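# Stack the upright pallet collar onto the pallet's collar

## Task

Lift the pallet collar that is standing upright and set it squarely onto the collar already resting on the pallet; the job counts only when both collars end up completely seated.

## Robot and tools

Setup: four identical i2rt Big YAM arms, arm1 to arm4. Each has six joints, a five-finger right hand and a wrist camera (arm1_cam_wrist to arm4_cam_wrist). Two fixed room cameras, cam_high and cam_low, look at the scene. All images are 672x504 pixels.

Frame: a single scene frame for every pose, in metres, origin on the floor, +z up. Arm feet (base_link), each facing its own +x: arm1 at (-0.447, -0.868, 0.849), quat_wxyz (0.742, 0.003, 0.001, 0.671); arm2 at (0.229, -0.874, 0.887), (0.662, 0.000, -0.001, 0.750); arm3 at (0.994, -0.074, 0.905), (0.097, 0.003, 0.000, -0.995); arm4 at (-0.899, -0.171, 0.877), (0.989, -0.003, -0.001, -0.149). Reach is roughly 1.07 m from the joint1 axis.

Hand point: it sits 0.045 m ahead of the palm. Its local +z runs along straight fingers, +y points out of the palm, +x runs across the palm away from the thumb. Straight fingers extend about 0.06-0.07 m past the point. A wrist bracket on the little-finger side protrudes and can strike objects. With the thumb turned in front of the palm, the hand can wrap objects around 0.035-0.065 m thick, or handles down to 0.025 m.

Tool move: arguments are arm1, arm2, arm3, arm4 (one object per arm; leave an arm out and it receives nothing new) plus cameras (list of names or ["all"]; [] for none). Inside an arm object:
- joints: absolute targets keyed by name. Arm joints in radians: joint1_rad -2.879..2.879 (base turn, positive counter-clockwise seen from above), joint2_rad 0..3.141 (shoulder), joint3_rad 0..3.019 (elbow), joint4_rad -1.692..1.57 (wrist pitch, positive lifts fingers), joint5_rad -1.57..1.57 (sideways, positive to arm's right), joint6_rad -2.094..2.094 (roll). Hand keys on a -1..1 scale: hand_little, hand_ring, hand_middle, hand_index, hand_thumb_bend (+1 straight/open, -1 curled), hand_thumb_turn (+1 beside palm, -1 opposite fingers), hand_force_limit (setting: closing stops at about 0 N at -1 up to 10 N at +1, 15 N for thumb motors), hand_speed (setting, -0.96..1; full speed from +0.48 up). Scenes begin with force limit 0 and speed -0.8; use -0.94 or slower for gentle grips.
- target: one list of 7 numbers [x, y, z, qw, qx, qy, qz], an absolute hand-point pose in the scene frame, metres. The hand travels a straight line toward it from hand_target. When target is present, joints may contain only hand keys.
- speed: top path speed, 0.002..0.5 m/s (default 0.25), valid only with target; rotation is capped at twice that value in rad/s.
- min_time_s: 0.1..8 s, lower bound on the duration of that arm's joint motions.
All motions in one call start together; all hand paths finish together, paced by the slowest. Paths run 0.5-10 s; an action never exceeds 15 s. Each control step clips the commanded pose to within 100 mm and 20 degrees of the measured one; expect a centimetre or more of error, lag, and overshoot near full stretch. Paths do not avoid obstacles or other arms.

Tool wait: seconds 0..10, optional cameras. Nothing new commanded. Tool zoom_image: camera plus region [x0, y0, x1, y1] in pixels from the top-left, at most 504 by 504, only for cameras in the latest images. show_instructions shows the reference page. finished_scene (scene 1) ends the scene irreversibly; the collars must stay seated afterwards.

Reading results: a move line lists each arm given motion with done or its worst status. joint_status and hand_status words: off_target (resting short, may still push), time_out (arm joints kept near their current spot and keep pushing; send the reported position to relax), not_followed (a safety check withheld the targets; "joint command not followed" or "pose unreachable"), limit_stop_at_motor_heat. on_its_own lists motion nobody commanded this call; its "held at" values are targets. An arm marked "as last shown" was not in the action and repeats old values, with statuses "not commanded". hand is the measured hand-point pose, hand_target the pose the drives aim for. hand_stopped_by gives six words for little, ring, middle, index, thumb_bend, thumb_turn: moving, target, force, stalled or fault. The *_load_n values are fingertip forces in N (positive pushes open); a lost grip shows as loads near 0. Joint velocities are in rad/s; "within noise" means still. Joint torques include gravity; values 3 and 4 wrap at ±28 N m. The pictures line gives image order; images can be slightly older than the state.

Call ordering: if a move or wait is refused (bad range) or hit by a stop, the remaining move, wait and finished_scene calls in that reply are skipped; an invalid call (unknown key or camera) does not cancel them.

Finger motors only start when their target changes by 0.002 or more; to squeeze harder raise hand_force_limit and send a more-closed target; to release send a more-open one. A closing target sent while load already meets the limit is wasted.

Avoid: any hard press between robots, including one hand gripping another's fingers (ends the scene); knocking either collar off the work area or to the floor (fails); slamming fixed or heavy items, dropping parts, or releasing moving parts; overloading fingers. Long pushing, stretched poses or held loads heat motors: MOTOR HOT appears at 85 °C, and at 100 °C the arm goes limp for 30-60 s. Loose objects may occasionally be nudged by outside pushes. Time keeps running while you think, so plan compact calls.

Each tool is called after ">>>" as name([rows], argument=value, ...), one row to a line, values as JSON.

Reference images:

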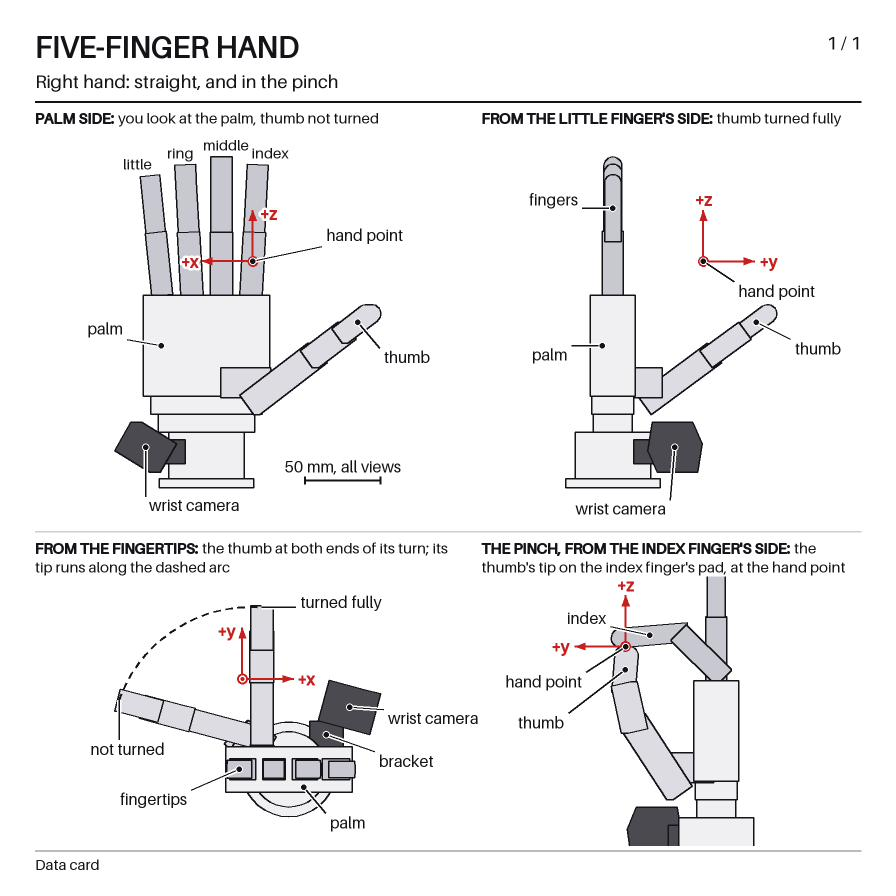

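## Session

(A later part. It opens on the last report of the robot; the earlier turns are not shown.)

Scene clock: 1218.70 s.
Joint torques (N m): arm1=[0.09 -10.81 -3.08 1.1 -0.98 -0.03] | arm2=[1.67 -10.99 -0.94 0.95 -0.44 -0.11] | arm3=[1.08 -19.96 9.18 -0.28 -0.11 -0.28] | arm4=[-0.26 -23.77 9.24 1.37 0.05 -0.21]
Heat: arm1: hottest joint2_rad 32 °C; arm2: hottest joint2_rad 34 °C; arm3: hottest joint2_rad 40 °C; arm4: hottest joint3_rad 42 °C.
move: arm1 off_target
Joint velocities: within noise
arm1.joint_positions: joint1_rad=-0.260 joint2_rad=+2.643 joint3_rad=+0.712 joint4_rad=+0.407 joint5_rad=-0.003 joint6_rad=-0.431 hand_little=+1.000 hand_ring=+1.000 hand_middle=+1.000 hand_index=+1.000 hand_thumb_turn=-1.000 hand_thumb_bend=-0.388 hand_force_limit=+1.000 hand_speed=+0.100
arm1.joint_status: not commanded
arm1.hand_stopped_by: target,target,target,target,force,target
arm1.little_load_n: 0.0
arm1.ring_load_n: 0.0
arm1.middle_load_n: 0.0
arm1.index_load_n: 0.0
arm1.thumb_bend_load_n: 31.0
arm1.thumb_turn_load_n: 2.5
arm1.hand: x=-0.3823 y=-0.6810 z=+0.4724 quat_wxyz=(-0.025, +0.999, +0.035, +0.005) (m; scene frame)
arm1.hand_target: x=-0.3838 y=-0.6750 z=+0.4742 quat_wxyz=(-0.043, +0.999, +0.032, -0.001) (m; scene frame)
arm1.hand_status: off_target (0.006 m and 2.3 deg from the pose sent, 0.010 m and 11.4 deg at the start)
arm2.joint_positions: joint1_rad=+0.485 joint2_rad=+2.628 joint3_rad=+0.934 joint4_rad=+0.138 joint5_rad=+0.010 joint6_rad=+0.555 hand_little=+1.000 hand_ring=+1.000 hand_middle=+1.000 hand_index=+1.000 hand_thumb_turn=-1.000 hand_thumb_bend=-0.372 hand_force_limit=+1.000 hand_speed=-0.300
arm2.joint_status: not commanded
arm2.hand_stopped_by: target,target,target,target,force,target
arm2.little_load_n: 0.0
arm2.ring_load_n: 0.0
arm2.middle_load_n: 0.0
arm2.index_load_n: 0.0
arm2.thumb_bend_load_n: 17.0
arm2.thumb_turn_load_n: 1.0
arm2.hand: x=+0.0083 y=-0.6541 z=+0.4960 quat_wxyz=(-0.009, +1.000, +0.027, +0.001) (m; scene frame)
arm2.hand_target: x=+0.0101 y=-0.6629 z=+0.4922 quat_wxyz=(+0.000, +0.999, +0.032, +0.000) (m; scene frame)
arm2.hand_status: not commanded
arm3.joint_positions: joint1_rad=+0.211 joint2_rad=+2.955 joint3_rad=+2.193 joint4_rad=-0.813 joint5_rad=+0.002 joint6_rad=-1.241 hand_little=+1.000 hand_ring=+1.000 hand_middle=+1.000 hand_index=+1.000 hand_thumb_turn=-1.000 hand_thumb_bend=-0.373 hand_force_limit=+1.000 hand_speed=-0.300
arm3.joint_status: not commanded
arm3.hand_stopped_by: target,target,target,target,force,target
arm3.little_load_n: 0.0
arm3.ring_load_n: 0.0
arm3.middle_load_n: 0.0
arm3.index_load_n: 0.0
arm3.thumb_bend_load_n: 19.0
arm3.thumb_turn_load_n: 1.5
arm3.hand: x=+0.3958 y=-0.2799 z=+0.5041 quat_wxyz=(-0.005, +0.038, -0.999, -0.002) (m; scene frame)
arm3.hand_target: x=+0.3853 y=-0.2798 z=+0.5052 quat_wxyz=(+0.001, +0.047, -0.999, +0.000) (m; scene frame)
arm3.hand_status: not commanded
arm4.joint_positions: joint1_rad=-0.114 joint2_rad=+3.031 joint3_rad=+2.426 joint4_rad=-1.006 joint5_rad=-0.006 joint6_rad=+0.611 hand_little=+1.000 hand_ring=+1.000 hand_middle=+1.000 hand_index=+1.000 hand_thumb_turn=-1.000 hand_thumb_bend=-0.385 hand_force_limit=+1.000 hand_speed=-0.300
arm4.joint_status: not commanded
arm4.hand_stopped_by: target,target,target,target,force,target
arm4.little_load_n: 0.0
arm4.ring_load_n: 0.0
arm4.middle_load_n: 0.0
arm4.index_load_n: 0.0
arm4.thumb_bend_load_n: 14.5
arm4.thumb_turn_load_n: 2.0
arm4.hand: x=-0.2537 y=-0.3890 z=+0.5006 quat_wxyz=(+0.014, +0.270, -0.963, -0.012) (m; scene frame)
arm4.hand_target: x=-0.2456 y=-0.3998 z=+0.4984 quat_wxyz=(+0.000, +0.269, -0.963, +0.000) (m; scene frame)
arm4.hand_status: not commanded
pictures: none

>>> move(arm2={"joints": {"hand_thumb_bend": -0.1, "hand_speed": 0.2}}, arm3={"joints": {"hand_thumb_bend": -0.1, "hand_speed": 0.2}}, arm4={"joints": {"hand_thumb_bend": -0.1, "hand_speed": 0.2}})

>>> move(arm2={"target": [0.010, -0.657, 0.468, 0, 0.9995, 0.0320, 0], "speed": 0.1}, arm3={"target": [0.383, -0.283, 0.480, 0, -0.0471, 0.9989, 0], "speed": 0.1}, arm4={"target": [-0.241, -0.405, 0.472, 0, -0.2689, 0.9632, 0], "speed": 0.1}, cameras=["arm2_cam_wrist", "arm3_cam_wrist", "arm4_cam_wrist"])

Scene clock: 1227.53 s.
Joint torques (N m): arm1=[0.26 -10.81 -3.02 1.07 -0.99 -0.03] | arm2=[1.38 -10.93 -0.95 0.94 -0.13 -0.1] | arm3=[1.49 -20.01 9.22 -0.32 0.16 -0.23] | arm4=[-0.32 -23.41 9.32 0.76 0.05 -0.21]
Heat: arm1: hottest joint2_rad 32 °C; arm2: hottest joint2_rad 34 °C; arm3: hottest joint2_rad 40 °C; arm4: hottest joint3_rad 42 °C.
move: arm2 done; arm3 done; arm4 done
Joint velocities: within noise
arm1: as last shown
arm1.joint_positions: joint1_rad=-0.261 joint2_rad=+2.643 joint3_rad=+0.711 joint4_rad=+0.409 joint5_rad=-0.003 joint6_rad=-0.432 hand_little=+1.000 hand_ring=+1.000 hand_middle=+1.000 hand_index=+1.000 hand_thumb_turn=-1.000 hand_thumb_bend=-0.388 hand_force_limit=+1.000 hand_speed=+0.100
arm1.little_load_n: 0.5
arm1.middle_load_n: 0.5
arm1.thumb_bend_load_n: 30.0
arm1.hand: x=-0.3823 y=-0.6816 z=+0.4725 quat_wxyz=(-0.024, +0.999, +0.035, +0.005) (m; scene frame)
arm1.hand_target: x=-0.3839 y=-0.6750 z=+0.4742 quat_wxyz=(-0.043, +0.999, +0.032, -0.001) (m; scene frame)
arm2.joint_positions: joint1_rad=+0.485 joint2_rad=+2.628 joint3_rad=+0.934 joint4_rad=+0.138 joint5_rad=+0.001 joint6_rad=+0.555 hand_little=+1.000 hand_ring=+1.000 hand_middle=+1.000 hand_index=+1.000 hand_thumb_turn=-1.000 hand_thumb_bend=-0.100 hand_force_limit=+1.000 hand_speed=+0.200
arm2.joint_status: all done
arm2.hand_stopped_by: target,target,target,target,target,target
arm2.little_load_n: 0.0
arm2.ring_load_n: 0.0
arm2.middle_load_n: 0.0
arm2.index_load_n: 0.0
arm2.thumb_bend_load_n: 0.0
arm2.thumb_turn_load_n: 0.0
arm2.hand: x=+0.0069 y=-0.6551 z=+0.4965 quat_wxyz=(-0.007, +1.000, +0.027, -0.003) (m; scene frame)
arm2.hand_target: x=+0.0101 y=-0.6629 z=+0.4922 quat_wxyz=(+0.000, +0.999, +0.032, +0.000) (m; scene frame)
arm2.hand_status: not commanded
arm3.joint_positions: joint1_rad=+0.212 joint2_rad=+2.955 joint3_rad=+2.193 joint4_rad=-0.813 joint5_rad=-0.005 joint6_rad=-1.246 hand_little=+1.000 hand_ring=+1.000 hand_middle=+1.000 hand_index=+1.000 hand_thumb_turn=-1.000 hand_thumb_bend=-0.100 hand_force_limit=+1.000 hand_speed=+0.200
arm3.joint_status: all done
arm3.hand_stopped_by: target,target,target,target,target,target
arm3.little_load_n: 0.0
arm3.ring_load_n: 0.0
arm3.middle_load_n: 0.0
arm3.index_load_n: 0.0
arm3.thumb_bend_load_n: 0.0
arm3.thumb_turn_load_n: 0.0
arm3.hand: x=+0.3960 y=-0.2811 z=+0.5037 quat_wxyz=(-0.006, +0.041, -0.999, +0.001) (m; scene frame)
arm3.hand_target: x=+0.3854 y=-0.2800 z=+0.5052 quat_wxyz=(+0.001, +0.047, -0.999, +0.000) (m; scene frame)
arm3.hand_status: not commanded
arm4.joint_positions: joint1_rad=-0.114 joint2_rad=+3.030 joint3_rad=+2.426 joint4_rad=-0.990 joint5_rad=-0.006 joint6_rad=+0.611 hand_little=+1.000 hand_ring=+1.000 hand_middle=+1.000 hand_index=+1.000 hand_thumb_turn=-1.000 hand_thumb_bend=-0.100 hand_force_limit=+1.000 hand_speed=+0.200
arm4.joint_status: all done
arm4.hand_stopped_by: target,target,target,target,target,target
arm4.little_load_n: 0.0
arm4.ring_load_n: 0.0
arm4.middle_load_n: 0.0
arm4.index_load_n: 0.0
arm4.thumb_bend_load_n: 0.0
arm4.thumb_turn_load_n: 0.0
arm4.hand: x=-0.2493 y=-0.3909 z=+0.5007 quat_wxyz=(+0.007, +0.270, -0.963, -0.007) (m; scene frame)
arm4.hand_target: x=-0.2453 y=-0.3999 z=+0.4986 quat_wxyz=(+0.000, +0.269, -0.963, +0.000) (m; scene frame)
arm4.hand_status: not commanded
pictures: none

Scene clock: 1228.77 s.
Joint torques (N m): arm1=[0.26 -10.81 -2.96 1.05 -0.98 -0.02] | arm2=[0.73 -10.29 -0.47 1.16 -0.11 -0.15] | arm3=[0.97 -19.84 9.36 -0.39 0.16 -0.19] | arm4=[-0.62 -22.01 11.97 0.03 0.07 -0.24]
Heat: arm1: hottest joint2_rad 32 °C; arm2: hottest joint2_rad 34 °C; arm3: hottest joint2_rad 40 °C; arm4: hottest joint3_rad 42 °C.
move: arm2 off_target; arm3 done; arm4 off_target
Joint velocities: within noise
arm1: as last shown
arm1.joint_positions: joint1_rad=-0.262 joint2_rad=+2.643 joint3_rad=+0.711 joint4_rad=+0.410 joint5_rad=-0.003 joint6_rad=-0.432 hand_little=+1.000 hand_ring=+1.000 hand_middle=+1.000 hand_index=+1.000 hand_thumb_turn=-1.000 hand_thumb_bend=-0.388 hand_force_limit=+1.000 hand_speed=+0.100
arm1.little_load_n: 0.0
arm1.middle_load_n: 0.0
arm1.thumb_bend_load_n: 29.0
arm1.thumb_turn_load_n: 2.0
arm1.hand: x=-0.3823 y=-0.6820 z=+0.4725 quat_wxyz=(-0.024, +0.999, +0.035, +0.005) (m; scene frame)
arm1.hand_target: x=-0.3838 y=-0.6749 z=+0.4741 quat_wxyz=(-0.043, +0.999, +0.032, -0.001) (m; scene frame)
arm2.joint_positions: joint1_rad=+0.485 joint2_rad=+2.683 joint3_rad=+0.987 joint4_rad=+0.138 joint5_rad=+0.001 joint6_rad=+0.551 hand_little=+1.000 hand_ring=+1.000 hand_middle=+1.000 hand_index=+1.000 hand_thumb_turn=-1.000 hand_thumb_bend=-0.100 hand_force_limit=+1.000 hand_speed=+0.200
arm2.joint_status: not commanded
arm2.hand_stopped_by: target,target,target,target,target,target
arm2.little_load_n: 0.0
arm2.ring_load_n: 0.0
arm2.middle_load_n: 0.0
arm2.index_load_n: 0.0
arm2.thumb_bend_load_n: 0.0
arm2.thumb_turn_load_n: 0.0
arm2.hand: x=+0.0044 y=-0.6512 z=+0.4764 quat_wxyz=(-0.006, +1.000, +0.030, -0.002) (m; scene frame)
arm2.hand_target: x=+0.0102 y=-0.6573 z=+0.4683 quat_wxyz=(+0.000, +0.999, +0.032, +0.000) (m; scene frame)
arm2.hand_status: off_target (0.012 m and 0.8 deg from the pose sent, 0.029 m and 1.0 deg at the start)
arm3.joint_positions: joint1_rad=+0.212 joint2_rad=+3.029 joint3_rad=+2.289 joint4_rad=-0.830 joint5_rad=-0.004 joint6_rad=-1.250 hand_little=+1.000 hand_ring=+1.000 hand_middle=+1.000 hand_index=+1.000 hand_thumb_turn=-1.000 hand_thumb_bend=-0.100 hand_force_limit=+1.000 hand_speed=+0.200
arm3.joint_status: not commanded
arm3.hand_stopped_by: target,target,target,target,target,target
arm3.little_load_n: 0.0
arm3.ring_load_n: 0.0
arm3.middle_load_n: 0.0
arm3.index_load_n: 0.0
arm3.thumb_bend_load_n: 0.0
arm3.thumb_turn_load_n: 0.0
arm3.hand: x=+0.3901 y=-0.2837 z=+0.4810 quat_wxyz=(-0.003, +0.043, -0.999, +0.002) (m; scene frame)
arm3.hand_target: x=+0.3831 y=-0.2830 z=+0.4802 quat_wxyz=(+0.001, +0.047, -0.999, +0.000) (m; scene frame)
arm3.hand_status: done (0.007 m and 0.7 deg from the pose sent, 0.027 m and 1.0 deg at the start)
arm4.joint_positions: joint1_rad=-0.114 joint2_rad=+3.111 joint3_rad=+2.537 joint4_rad=-1.010 joint5_rad=-0.006 joint6_rad=+0.611 hand_little=+1.000 hand_ring=+1.000 hand_middle=+1.000 hand_index=+1.000 hand_thumb_turn=-1.000 hand_thumb_bend=-0.100 hand_force_limit=+1.000 hand_speed=+0.200
arm4.joint_status: not commanded
arm4.hand_stopped_by: target,target,target,target,target,target
arm4.little_load_n: 0.0
arm4.ring_load_n: 0.0
arm4.middle_load_n: 0.0
arm4.index_load_n: 0.0
arm4.thumb_bend_load_n: 0.5
arm4.thumb_turn_load_n: 0.0
arm4.hand: x=-0.2435 y=-0.3935 z=+0.4792 quat_wxyz=(+0.003, +0.270, -0.963, -0.003) (m; scene frame)
arm4.hand_target: x=-0.2419 y=-0.4047 z=+0.4725 quat_wxyz=(-0.002, +0.268, -0.963, +0.002) (m; scene frame)
arm4.hand_status: off_target (0.014 m and 0.5 deg from the pose sent, 0.033 m and 1.1 deg at the start; a joint's target at an end of its range on 16 of 37 steps)
pictures: arm2_cam_wrist, arm3_cam_wrist, arm4_cam_wrist
camera_calibration:
arm2_cam_wrist: T_world_to_cam=[[0.36929, -0.929029, 0.0230106, -0.62676], [-0.799103, -0.304809, 0.518195, -0.444087], [-0.474405, -0.209752, -0.854953, 0.38935], [0, 0, 0, 1]] pos_world=[0.0612943, -0.635973, 0.577422]
arm3_cam_wrist: T_world_to_cam=[[-0.317008, 0.948423, -0.0000971584, 0.393122], [0.792307, 0.264883, 0.549624, -0.503657], [0.521301, 0.174158, -0.835412, 0.367678], [0, 0, 0, 1]] pos_world=[0.332003, -0.30347, 0.584023]
arm4_cam_wrist: T_world_to_cam=[[-0.735245, 0.677774, 0.0060761, 0.0802288], [0.583856, 0.628759, 0.513589, 0.141204], [0.344277, 0.381162, -0.858015, 0.765506], [0, 0, 0, 1]] pos_world=[-0.287001, -0.434941, 0.583807]

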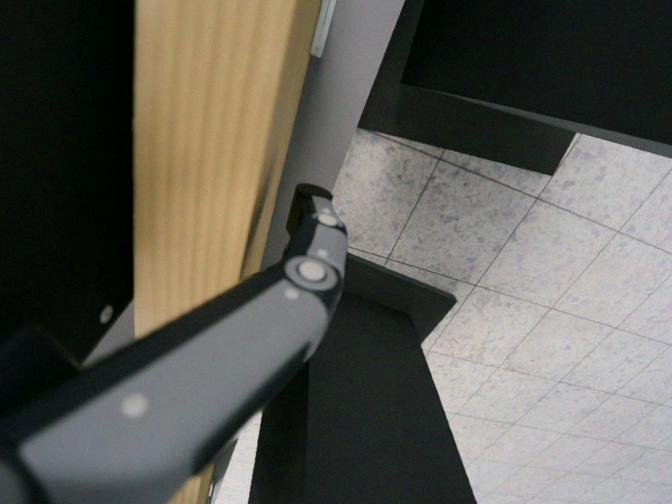

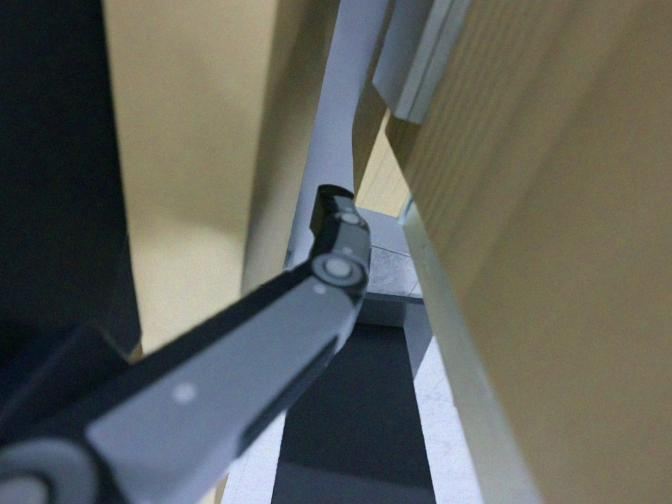

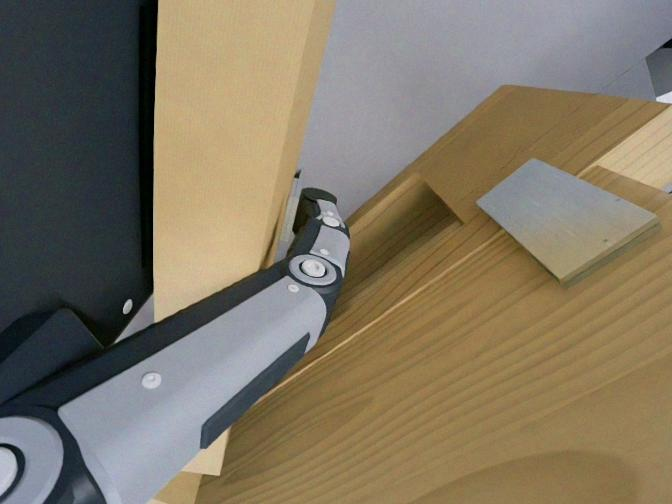

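>>> move(arm2={"joints": {"hand_thumb_bend": -0.95, "hand_speed": 0.0}}, arm3={"joints": {"hand_thumb_bend": -0.95, "hand_speed": 0.0}}, arm4={"joints": {"hand_thumb_bend": -0.95, "hand_speed": 0.0}})

>>> move(arm2={"target": [0.010, -0.657, 0.472, -0.0436, 0.9985, 0.0320, -0.0014], "speed": 0.1}, arm3={"target": [0.383, -0.283, 0.488, 0.0021, -0.0471, 0.9979, -0.0436], "speed": 0.1}, arm4={"target": [-0.241, -0.405, 0.478, 0.0117, -0.2686, 0.9623, -0.0420], "speed": 0.1})

Scene clock: 1234.53 s.
Joint torques (N m): arm1=[0.32 -10.81 -2.88 1.01 -0.97 0] | arm2=[0.91 -10.52 -0.53 1.14 0.11 -0.14] | arm3=[0.79 -19.84 9.18 -0.27 -0.02 -0.31] | arm4=[-0.62 -22.18 11.96 0.61 0.42 -0.23]
Heat: arm1: hottest joint2_rad 32 °C; arm2: hottest joint2_rad 34 °C; arm3: hottest joint2_rad 40 °C; arm4: hottest joint3_rad 43 °C.
move: arm2 off_target; arm3 off_target; arm4 off_target
Joint velocities: within noise
arm1: as last shown
arm1.joint_positions: joint1_rad=-0.263 joint2_rad=+2.644 joint3_rad=+0.709 joint4_rad=+0.411 joint5_rad=-0.003 joint6_rad=-0.434 hand_little=+1.000 hand_ring=+1.000 hand_middle=+1.000 hand_index=+1.000 hand_thumb_turn=-1.000 hand_thumb_bend=-0.388 hand_force_limit=+1.000 hand_speed=+0.100
arm1.thumb_bend_load_n: 28.5
arm1.hand: x=-0.3823 y=-0.6827 z=+0.4726 quat_wxyz=(-0.024, +0.999, +0.035, +0.005) (m; scene frame)
arm1.hand_target: x=-0.3838 y=-0.6751 z=+0.4742 quat_wxyz=(-0.043, +0.999, +0.032, -0.001) (m; scene frame)
arm2.joint_positions: joint1_rad=+0.485 joint2_rad=+2.687 joint3_rad=+0.987 joint4_rad=+0.138 joint5_rad=-0.005 joint6_rad=+0.551 hand_little=+1.000 hand_ring=+1.000 hand_middle=+1.000 hand_index=+1.000 hand_thumb_turn=-1.000 hand_thumb_bend=-0.391 hand_force_limit=+1.000 hand_speed=+0.000
arm2.joint_status: hand_thumb_bend off_target (ended at -0.391, target -0.950); the others done
arm2.hand_stopped_by: target,target,target,target,force,target
arm2.little_load_n: 0.0
arm2.ring_load_n: 0.0
arm2.middle_load_n: 0.0
arm2.index_load_n: 0.0
arm2.thumb_bend_load_n: 21.0
arm2.thumb_turn_load_n: 2.5
arm2.hand: x=+0.0044 y=-0.6532 z=+0.4759 quat_wxyz=(-0.003, +1.000, +0.030, -0.004) (m; scene frame)
arm2.hand_target: x=+0.0101 y=-0.6572 z=+0.4684 quat_wxyz=(+0.000, +0.999, +0.032, +0.000) (m; scene frame)
arm2.hand_status: not commanded
arm3.joint_positions: joint1_rad=+0.215 joint2_rad=+3.030 joint3_rad=+2.290 joint4_rad=-0.831 joint5_rad=+0.001 joint6_rad=-1.238 hand_little=+1.000 hand_ring=+1.000 hand_middle=+1.000 hand_index=+1.000 hand_thumb_turn=-1.000 hand_thumb_bend=-0.362 hand_force_limit=+1.000 hand_speed=+0.000
arm3.joint_status: hand_thumb_bend off_target (ended at -0.362, target -0.950); the others done
arm3.hand_stopped_by: target,target,target,target,force,target
arm3.little_load_n: 0.0
arm3.ring_load_n: 0.0
arm3.middle_load_n: 0.0
arm3.index_load_n: 0.0
arm3.thumb_bend_load_n: 18.0
arm3.thumb_turn_load_n: 1.0
arm3.hand: x=+0.3912 y=-0.2846 z=+0.4810 quat_wxyz=(-0.003, +0.038, -0.999, +0.000) (m; scene frame)
arm3.hand_target: x=+0.3832 y=-0.2830 z=+0.4803 quat_wxyz=(+0.000, +0.047, -0.999, +0.000) (m; scene frame)
arm3.hand_status: not commanded
arm4.joint_positions: joint1_rad=-0.114 joint2_rad=+3.113 joint3_rad=+2.537 joint4_rad=-1.024 joint5_rad=-0.016 joint6_rad=+0.610 hand_little=+1.000 hand_ring=+1.000 hand_middle=+1.000 hand_index=+1.000 hand_thumb_turn=-1.000 hand_thumb_bend=-0.393 hand_force_limit=+1.000 hand_speed=+0.000
arm4.joint_status: hand_thumb_bend off_target (ended at -0.393, target -0.950); the others done
arm4.hand_stopped_by: target,target,target,target,force,target
arm4.little_load_n: 0.0
arm4.ring_load_n: 0.0
arm4.middle_load_n: 0.0
arm4.index_load_n: 0.0
arm4.thumb_bend_load_n: 21.5
arm4.thumb_turn_load_n: 3.0
arm4.hand: x=-0.2473 y=-0.3897 z=+0.4788 quat_wxyz=(+0.006, +0.270, -0.963, -0.012) (m; scene frame)
arm4.hand_target: x=-0.2418 y=-0.4047 z=+0.4726 quat_wxyz=(-0.002, +0.268, -0.963, +0.002) (m; scene frame)
arm4.hand_status: not commanded
pictures: none

Scene clock: 1235.80 s.
Joint torques (N m): arm1=[0.38 -10.81 -2.88 0.95 -0.97 0.01] | arm2=[2.14 -11.22 -2.47 2.3 0.78 -0.07] | arm3=[0.38 -22.71 5.44 0.29 -1.5 -0.44] | arm4=[-0.26 -25.23 6.68 2.28 0.95 -0.24]
Heat: arm1: hottest joint2_rad 32 °C; arm2: hottest joint2_rad 34 °C; arm3: hottest joint2_rad 40 °C; arm4: hottest joint3_rad 43 °C.
move: arm2 done; arm3 off_target; arm4 off_target
Joint velocities: within noise
arm1: as last shown
arm1.joint_positions: joint1_rad=-0.263 joint2_rad=+2.644 joint3_rad=+0.709 joint4_rad=+0.412 joint5_rad=-0.004 joint6_rad=-0.435 hand_little=+1.000 hand_ring=+1.000 hand_middle=+1.000 hand_index=+1.000 hand_thumb_turn=-1.000 hand_thumb_bend=-0.388 hand_force_limit=+1.000 hand_speed=+0.100
arm1.thumb_bend_load_n: 28.0
arm1.hand: x=-0.3821 y=-0.6824 z=+0.4725 quat_wxyz=(-0.025, +0.999, +0.035, +0.005) (m; scene frame)
arm1.hand_target: x=-0.3839 y=-0.6749 z=+0.4741 quat_wxyz=(-0.043, +0.999, +0.032, -0.001) (m; scene frame)
arm2.joint_positions: joint1_rad=+0.495 joint2_rad=+2.687 joint3_rad=+0.947 joint4_rad=+0.236 joint5_rad=+0.024 joint6_rad=+0.566 hand_little=+1.000 hand_ring=+1.000 hand_middle=+1.000 hand_index=+1.000 hand_thumb_turn=-1.000 hand_thumb_bend=-0.388 hand_force_limit=+1.000 hand_speed=+0.000
arm2.joint_status: not commanded
arm2.hand_stopped_by: target,target,target,target,force,target
arm2.little_load_n: 0.0
arm2.ring_load_n: 0.0
arm2.middle_load_n: 0.0
arm2.index_load_n: 0.0
arm2.thumb_bend_load_n: 34.0
arm2.thumb_turn_load_n: 4.0
arm2.hand: x=+0.0057 y=-0.6512 z=+0.4751 quat_wxyz=(-0.035, +0.999, +0.026, -0.008) (m; scene frame)
arm2.hand_target: x=+0.0099 y=-0.6568 z=+0.4722 quat_wxyz=(-0.043, +0.999, +0.032, -0.001) (m; scene frame)
arm2.hand_status: done (0.008 m and 1.4 deg from the pose sent, 0.008 m and 4.7 deg at the start)
arm3.joint_positions: joint1_rad=+0.201 joint2_rad=+3.011 joint3_rad=+2.248 joint4_rad=-0.792 joint5_rad=-0.049 joint6_rad=-1.246 hand_little=+1.000 hand_ring=+1.000 hand_middle=+1.000 hand_index=+1.000 hand_thumb_turn=-1.000 hand_thumb_bend=-0.359 hand_force_limit=+1.000 hand_speed=+0.000
arm3.joint_status: not commanded
arm3.hand_stopped_by: target,target,target,target,force,target
arm3.little_load_n: 0.0
arm3.ring_load_n: 0.0
arm3.middle_load_n: 0.0
arm3.index_load_n: 0.0
arm3.thumb_bend_load_n: 31.0
arm3.thumb_turn_load_n: 3.5
arm3.hand: x=+0.3926 y=-0.2847 z=+0.4794 quat_wxyz=(-0.004, +0.036, -0.999, +0.026) (m; scene frame)
arm3.hand_target: x=+0.3830 y=-0.2830 z=+0.4881 quat_wxyz=(-0.002, +0.047, -0.998, +0.043) (m; scene frame)
arm3.hand_status: off_target (0.013 m and 2.5 deg from the pose sent, 0.011 m and 5.2 deg at the start)
arm4.joint_positions: joint1_rad=-0.105 joint2_rad=+3.043 joint3_rad=+2.390 joint4_rad=-0.893 joint5_rad=+0.019 joint6_rad=+0.622 hand_little=+1.000 hand_ring=+1.000 hand_middle=+1.000 hand_index=+1.000 hand_thumb_turn=-1.000 hand_thumb_bend=-0.391 hand_force_limit=+1.000 hand_speed=+0.000
arm4.joint_status: not commanded
arm4.hand_stopped_by: target,target,target,target,force,target
arm4.little_load_n: 0.0
arm4.ring_load_n: 0.0
arm4.middle_load_n: 0.0
arm4.index_load_n: 0.0
arm4.thumb_bend_load_n: 31.5
arm4.thumb_turn_load_n: 3.5
arm4.hand: x=-0.2473 y=-0.3899 z=+0.4772 quat_wxyz=(-0.003, +0.269, -0.963, +0.018) (m; scene frame)
arm4.hand_target: x=-0.2413 y=-0.4048 z=+0.4784 quat_wxyz=(-0.011, +0.268, -0.962, +0.041) (m; scene frame)
arm4.hand_status: off_target (0.016 m and 2.9 deg from the pose sent, 0.017 m and 6.6 deg at the start)
pictures: none

>>> move(arm1={"target": [-0.384, -0.675, 0.500, -0.0436, 0.9985, 0.0320, -0.0014], "speed": 0.03}, arm2={"target": [0.010, -0.657, 0.504, -0.0436, 0.9985, 0.0320, -0.0014], "speed": 0.03}, arm3={"target": [0.376, -0.283, 0.530, 0.0021, -0.0471, 0.9979, -0.0436], "speed": 0.03}, arm4={"target": [-0.239, -0.405, 0.522, 0.0117, -0.2686, 0.9623, -0.0420], "speed": 0.03}, cameras=["arm1_cam_wrist", "arm2_cam_wrist", "arm3_cam_wrist", "arm4_cam_wrist", "cam_low"])

Scene clock: 1244.93 s.
Joint torques (N m): arm1=[0.56 -15.33 -5.68 0.05 -1.04 -0.01] | arm2=[1.9 -16.15 -5.57 1.07 0.64 -0.12] | arm3=[0.15 -26.81 4.18 -2.29 -1.34 -0.29] | arm4=[-0.79 -29.39 5.76 -0.46 0.73 -0.22]
Heat: arm1: hottest joint2_rad 32 °C; arm2: hottest joint2_rad 35 °C; arm3: hottest joint2_rad 41 °C; arm4: hottest joint3_rad 41 °C.
move: arm1 off_target; arm2 off_target; arm3 off_target; arm4 off_target
Joint velocities: within noise
arm1.joint_positions: joint1_rad=-0.265 joint2_rad=+2.626 joint3_rad=+0.696 joint4_rad=+0.412 joint5_rad=-0.002 joint6_rad=-0.434 hand_little=+1.000 hand_ring=+1.000 hand_middle=+1.000 hand_index=+1.000 hand_thumb_turn=-1.000 hand_thumb_bend=-0.388 hand_force_limit=+1.000 hand_speed=+0.100
arm1.joint_status: not commanded
arm1.hand_stopped_by: target,target,target,target,force,target
arm1.little_load_n: 0.0
arm1.ring_load_n: 0.0
arm1.middle_load_n: 0.0
arm1.index_load_n: 0.0
arm1.thumb_bend_load_n: 33.0
arm1.thumb_turn_load_n: 2.5
arm1.hand: x=-0.3813 y=-0.6820 z=+0.4782 quat_wxyz=(-0.027, +0.999, +0.034, +0.007) (m; scene frame)
arm1.hand_target: x=-0.3840 y=-0.6759 z=+0.4980 quat_wxyz=(-0.043, +0.999, +0.032, -0.001) (m; scene frame)
arm1.hand_status: off_target (0.023 m and 2.2 deg from the pose sent, 0.029 m and 2.3 deg at the start)
arm2.joint_positions: joint1_rad=+0.496 joint2_rad=+2.669 joint3_rad=+0.925 joint4_rad=+0.240 joint5_rad=+0.028 joint6_rad=+0.575 hand_little=+1.000 hand_ring=+1.000 hand_middle=+1.000 hand_index=+1.000 hand_thumb_turn=-1.000 hand_thumb_bend=-0.387 hand_force_limit=+1.000 hand_speed=+0.000
arm2.joint_status: not commanded
arm2.hand_stopped_by: target,target,target,target,force,target
arm2.little_load_n: 0.0
arm2.ring_load_n: 0.0
arm2.middle_load_n: 0.0
arm2.index_load_n: 0.0
arm2.thumb_bend_load_n: 39.5
arm2.thumb_turn_load_n: 5.5
arm2.hand: x=+0.0077 y=-0.6543 z=+0.4818 quat_wxyz=(-0.035, +0.999, +0.022, -0.006) (m; scene frame)
arm2.hand_target: x=+0.0101 y=-0.6572 z=+0.5022 quat_wxyz=(-0.043, +0.999, +0.032, -0.002) (m; scene frame)
arm2.hand_status: off_target (0.022 m and 1.5 deg from the pose sent, 0.030 m and 1.4 deg at the start)
arm3.joint_positions: joint1_rad=+0.197 joint2_rad=+2.988 joint3_rad=+2.205 joint4_rad=-0.756 joint5_rad=-0.054 joint6_rad=-1.266 hand_little=+1.000 hand_ring=+1.000 hand_middle=+1.000 hand_index=+1.000 hand_thumb_turn=-1.000 hand_thumb_bend=-0.358 hand_force_limit=+1.000 hand_speed=+0.000
arm3.joint_status: not commanded
arm3.hand_stopped_by: target,target,target,target,force,target
arm3.little_load_n: 0.0
arm3.ring_load_n: 0.0
arm3.middle_load_n: 0.0
arm3.index_load_n: 0.0
arm3.thumb_bend_load_n: 31.5
arm3.thumb_turn_load_n: 3.0
arm3.hand: x=+0.3915 y=-0.2822 z=+0.4819 quat_wxyz=(+0.003, +0.043, -0.999, +0.030) (m; scene frame)
arm3.hand_target: x=+0.3756 y=-0.2829 z=+0.5268 quat_wxyz=(-0.002, +0.047, -0.998, +0.043) (m; scene frame)
arm3.hand_status: off_target (0.051 m and 1.7 deg from the pose sent, 0.053 m and 2.5 deg at the start)
arm4.joint_positions: joint1_rad=-0.096 joint2_rad=+2.996 joint3_rad=+2.301 joint4_rad=-0.833 joint5_rad=+0.026 joint6_rad=+0.622 hand_little=+1.000 hand_ring=+1.000 hand_middle=+1.000 hand_index=+1.000 hand_thumb_turn=-1.000 hand_thumb_bend=-0.390 hand_force_limit=+1.000 hand_speed=+0.000
arm4.joint_status: not commanded
arm4.hand_stopped_by: target,target,target,target,force,target
arm4.little_load_n: 0.0
arm4.ring_load_n: 0.0
arm4.middle_load_n: 0.0
arm4.index_load_n: 0.0
arm4.thumb_bend_load_n: 34.0
arm4.thumb_turn_load_n: 4.5
arm4.hand: x=-0.2496 y=-0.3842 z=+0.4821 quat_wxyz=(-0.009, +0.273, -0.962, +0.026) (m; scene frame)
arm4.hand_target: x=-0.2389 y=-0.4049 z=+0.5201 quat_wxyz=(-0.011, +0.268, -0.962, +0.042) (m; scene frame)
arm4.hand_status: off_target (0.046 m and 1.9 deg from the pose sent, 0.048 m and 2.9 deg at the start)
pictures: arm1_cam_wrist, arm2_cam_wrist, arm3_cam_wrist, arm4_cam_wrist, cam_low
camera_calibration:
arm1_cam_wrist: T_world_to_cam=[[0.346252, -0.934081, -0.0871948, -0.461739], [-0.786979, -0.339796, 0.514978, -0.785011], [-0.51066, -0.109692, -0.852757, 0.257934], [0, 0, 0, 1]] pos_world=[-0.326192, -0.669751, 0.583957]
arm2_cam_wrist: T_world_to_cam=[[0.355896, -0.933854, -0.0354263, -0.605835], [-0.798447, -0.323553, 0.507736, -0.452383], [-0.485613, -0.152415, -0.860784, 0.43533], [0, 0, 0, 1]] pos_world=[0.0658132, -0.645781, 0.582954]
arm3_cam_wrist: T_world_to_cam=[[-0.318041, 0.946688, -0.0513038, 0.416675], [0.797599, 0.296424, 0.525328, -0.487049], [0.512529, 0.126156, -0.849352, 0.363992], [0, 0, 0, 1]] pos_world=[0.334433, -0.296008, 0.586395]
arm4_cam_wrist: T_world_to_cam=[[-0.738669, 0.671714, -0.0562913, 0.0962971], [0.560211, 0.658199, 0.502929, 0.147952], [0.374875, 0.339963, -0.862493, 0.760437], [0, 0, 0, 1]] pos_world=[-0.296821, -0.420586, 0.586883]

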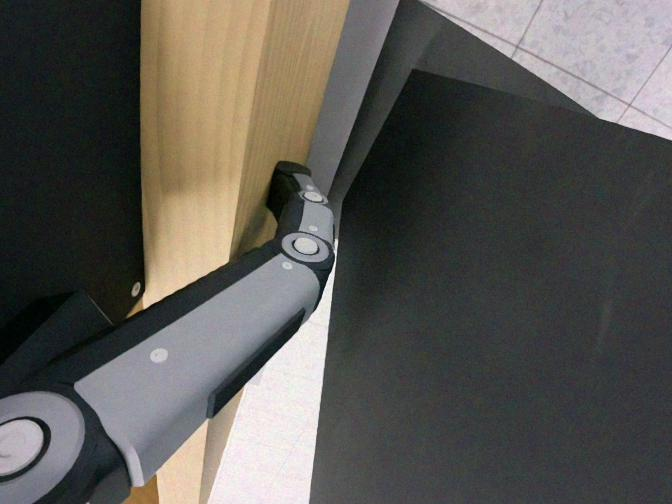

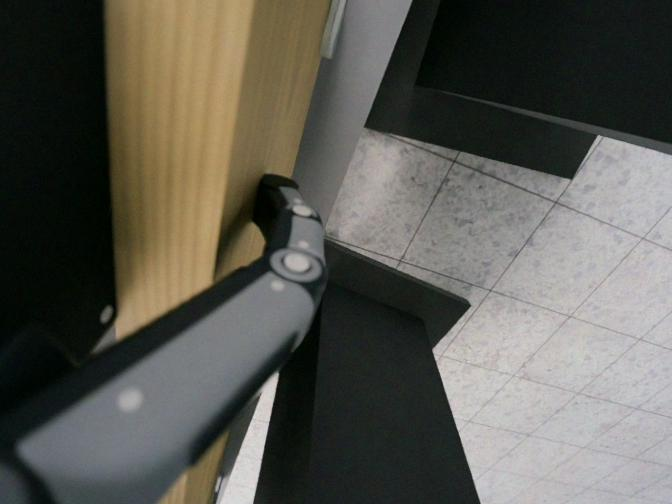

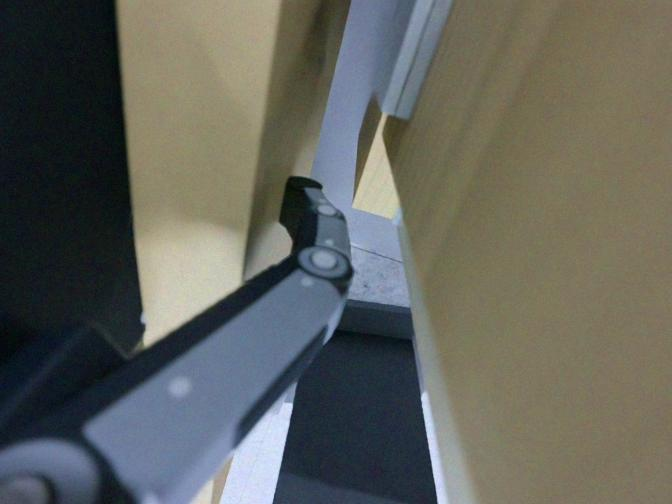

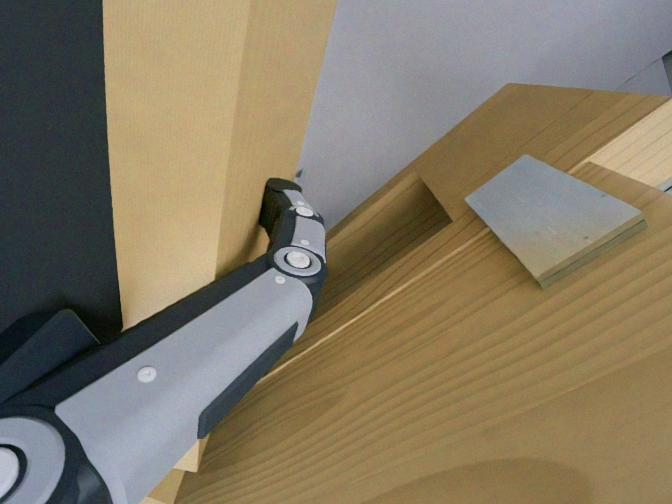

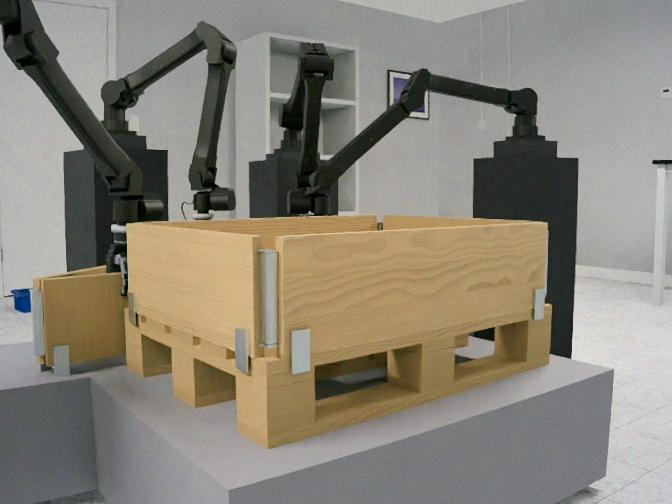

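>>> move(arm1={"target": [-0.384, -0.675, 0.515, -0.0436, 0.9985, 0.0320, -0.0014], "speed": 0.03}, arm2={"target": [0.010, -0.657, 0.519, -0.0436, 0.9985, 0.0320, -0.0014], "speed": 0.03}, arm3={"target": [0.374, -0.283, 0.550, 0.0021, -0.0471, 0.9979, -0.0436], "speed": 0.03}, arm4={"target": [-0.238, -0.407, 0.542, 0.0117, -0.2686, 0.9623, -0.0420], "speed": 0.03}, cameras=["arm1_cam_wrist", "arm2_cam_wrist", "arm3_cam_wrist", "arm4_cam_wrist", "cam_low"])

Scene clock: 1251.03 s.
Joint torques (N m): arm1=[0.62 -15.09 -5.22 0.02 -0.92 -0.01] | arm2=[1.67 -16.91 -5.57 0.5 0.77 -0.18] | arm3=[-0.03 -27.4 5.01 -2.86 -1.03 -0.24] | arm4=[-0.97 -30.27 6.24 -1.1 0.55 -0.23]
Heat: arm1: hottest joint2_rad 33 °C; arm2: hottest joint2_rad 36 °C; arm3: hottest joint2_rad 41 °C; arm4: hottest joint2_rad 41 °C.
move: arm1 off_target; arm2 off_target; arm3 off_target; arm4 off_target
Joint velocities: within noise
arm1.joint_positions: joint1_rad=-0.265 joint2_rad=+2.575 joint3_rad=+0.663 joint4_rad=+0.391 joint5_rad=-0.005 joint6_rad=-0.433 hand_little=+1.000 hand_ring=+1.000 hand_middle=+1.000 hand_index=+1.000 hand_thumb_turn=-1.000 hand_thumb_bend=-0.387 hand_force_limit=+1.000 hand_speed=+0.100
arm1.joint_status: not commanded
arm1.hand_stopped_by: target,target,target,target,force,target
arm1.little_load_n: 0.0
arm1.ring_load_n: 0.0
arm1.middle_load_n: 0.5
arm1.index_load_n: 0.0
arm1.thumb_bend_load_n: 36.0
arm1.thumb_turn_load_n: 4.0
arm1.hand: x=-0.3823 y=-0.6833 z=+0.4943 quat_wxyz=(-0.026, +0.999, +0.033, +0.005) (m; scene frame)
arm1.hand_target: x=-0.3840 y=-0.6760 z=+0.5131 quat_wxyz=(-0.043, +0.999, +0.032, -0.001) (m; scene frame)
arm1.hand_status: off_target (0.022 m and 2.2 deg from the pose sent, 0.038 m and 2.2 deg at the start)
arm2.joint_positions: joint1_rad=+0.499 joint2_rad=+2.638 joint3_rad=+0.898 joint4_rad=+0.240 joint5_rad=+0.024 joint6_rad=+0.579 hand_little=+1.000 hand_ring=+1.000 hand_middle=+1.000 hand_index=+1.000 hand_thumb_turn=-1.000 hand_thumb_bend=-0.386 hand_force_limit=+1.000 hand_speed=+0.000
arm2.joint_status: not commanded
arm2.hand_stopped_by: target,target,target,target,force,target
arm2.little_load_n: 0.0
arm2.ring_load_n: 0.0
arm2.middle_load_n: 0.0
arm2.index_load_n: 0.0
arm2.thumb_bend_load_n: 43.0
arm2.thumb_turn_load_n: 7.0
arm2.hand: x=+0.0066 y=-0.6559 z=+0.4931 quat_wxyz=(-0.036, +0.999, +0.022, -0.009) (m; scene frame)
arm2.hand_target: x=+0.0101 y=-0.6576 z=+0.5165 quat_wxyz=(-0.043, +0.999, +0.032, -0.002) (m; scene frame)
arm2.hand_status: off_target (0.026 m and 1.7 deg from the pose sent, 0.037 m and 1.6 deg at the start)
arm3.joint_positions: joint1_rad=+0.197 joint2_rad=+2.955 joint3_rad=+2.166 joint4_rad=-0.756 joint5_rad=-0.061 joint6_rad=-1.270 hand_little=+1.000 hand_ring=+1.000 hand_middle=+1.000 hand_index=+1.000 hand_thumb_turn=-1.000 hand_thumb_bend=-0.358 hand_force_limit=+1.000 hand_speed=+0.000
arm3.joint_status: not commanded
arm3.hand_stopped_by: target,target,target,target,force,target
arm3.little_load_n: 0.0
arm3.ring_load_n: 0.0
arm3.middle_load_n: 0.0
arm3.index_load_n: 0.0
arm3.thumb_bend_load_n: 28.0
arm3.thumb_turn_load_n: 2.0
arm3.hand: x=+0.3949 y=-0.2821 z=+0.4926 quat_wxyz=(-0.001, +0.045, -0.998, +0.033) (m; scene frame)
arm3.hand_target: x=+0.3737 y=-0.2829 z=+0.5460 quat_wxyz=(-0.001, +0.047, -0.998, +0.043) (m; scene frame)
arm3.hand_status: off_target (0.061 m and 1.2 deg from the pose sent, 0.070 m and 1.7 deg at the start)
arm4.joint_positions: joint1_rad=-0.096 joint2_rad=+2.963 joint3_rad=+2.264 joint4_rad=-0.833 joint5_rad=+0.030 joint6_rad=+0.620 hand_little=+1.000 hand_ring=+1.000 hand_middle=+1.000 hand_index=+1.000 hand_thumb_turn=-1.000 hand_thumb_bend=-0.390 hand_force_limit=+1.000 hand_speed=+0.000
arm4.joint_status: not commanded
arm4.hand_stopped_by: target,target,target,target,force,target
arm4.little_load_n: 0.0
arm4.ring_load_n: 0.0
arm4.middle_load_n: 0.0
arm4.index_load_n: 0.0
arm4.thumb_bend_load_n: 33.0
arm4.thumb_turn_load_n: 4.0
arm4.hand: x=-0.2513 y=-0.3845 z=+0.4939 quat_wxyz=(-0.006, +0.274, -0.961, +0.027) (m; scene frame)
arm4.hand_target: x=-0.2379 y=-0.4068 z=+0.5394 quat_wxyz=(-0.011, +0.268, -0.962, +0.042) (m; scene frame)
arm4.hand_status: off_target (0.055 m and 1.9 deg from the pose sent, 0.065 m and 1.9 deg at the start)
pictures: arm1_cam_wrist, arm2_cam_wrist, arm3_cam_wrist, arm4_cam_wrist, cam_low
camera_calibration:
arm1_cam_wrist: T_world_to_cam=[[0.344582, -0.934742, -0.0867244, -0.462537], [-0.785304, -0.33764, 0.518938, -0.794447], [-0.514355, -0.110712, -0.850401, 0.267754], [0, 0, 0, 1]] pos_world=[-0.32678, -0.670946, 0.599854]
arm2_cam_wrist: T_world_to_cam=[[0.3552, -0.933984, -0.0388113, -0.604992], [-0.795556, -0.323835, 0.512076, -0.461827], [-0.490839, -0.151013, -0.858063, 0.443824], [0, 0, 0, 1]] pos_world=[0.0653304, -0.647586, 0.593839]
arm3_cam_wrist: T_world_to_cam=[[-0.321779, 0.945013, -0.0583848, 0.422823], [0.79171, 0.302374, 0.530816, -0.494092], [0.519282, 0.124582, -0.845473, 0.366317], [0, 0, 0, 1]] pos_world=[0.337011, -0.295809, 0.59667]
arm4_cam_wrist: T_world_to_cam=[[-0.739805, 0.670578, -0.0549019, 0.0944583], [0.561704, 0.660484, 0.498247, 0.146676], [0.370375, 0.337767, -0.865295, 0.770829], [0, 0, 0, 1]] pos_world=[-0.298004, -0.420579, 0.599099]

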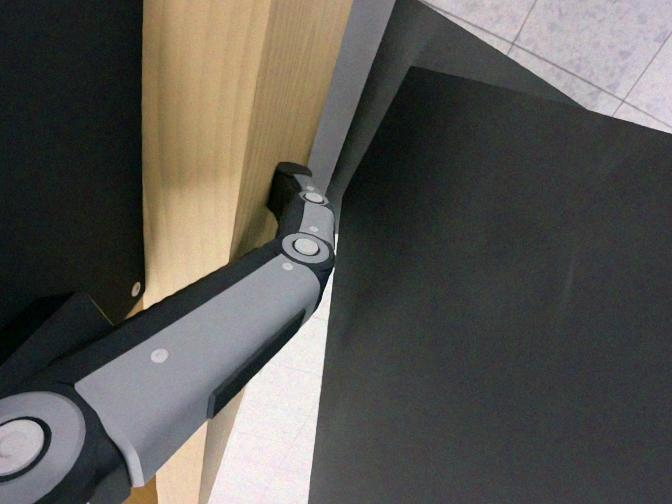

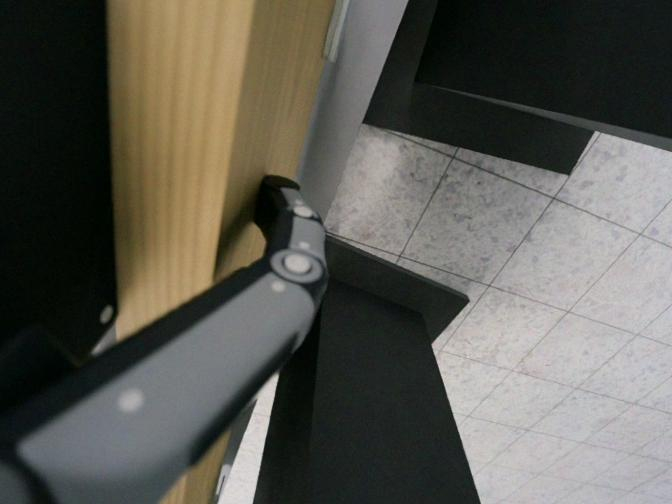

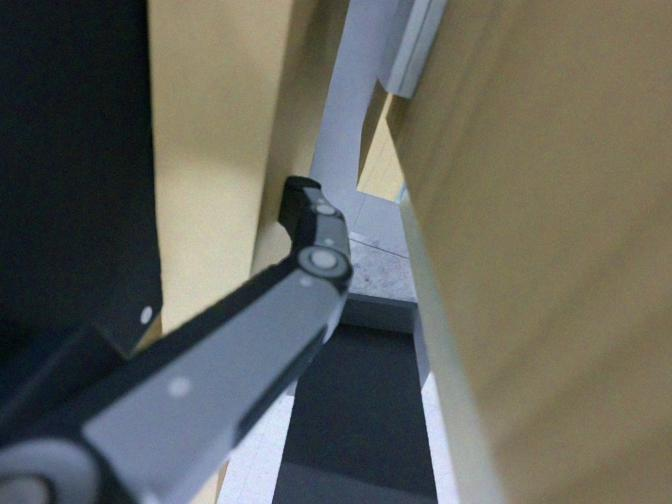

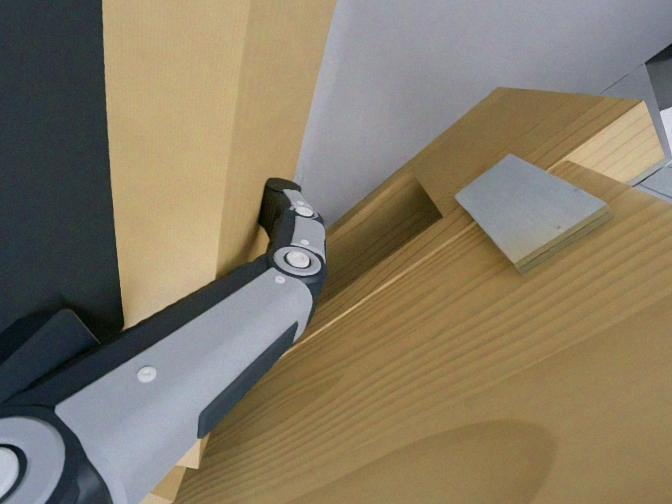

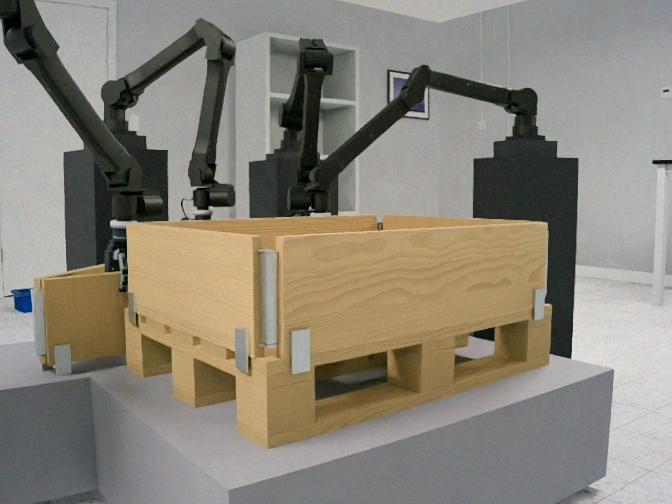

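>>> zoom_image(camera="cam_low", region=[0, 180, 200, 400])

Scaled by 2.291 from the camera's 672x504 image, which has a finer 960x720 frame.

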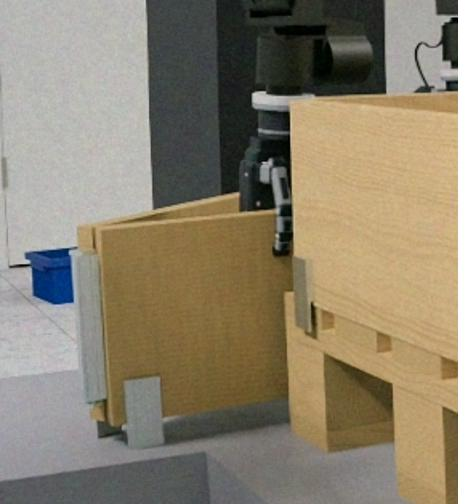

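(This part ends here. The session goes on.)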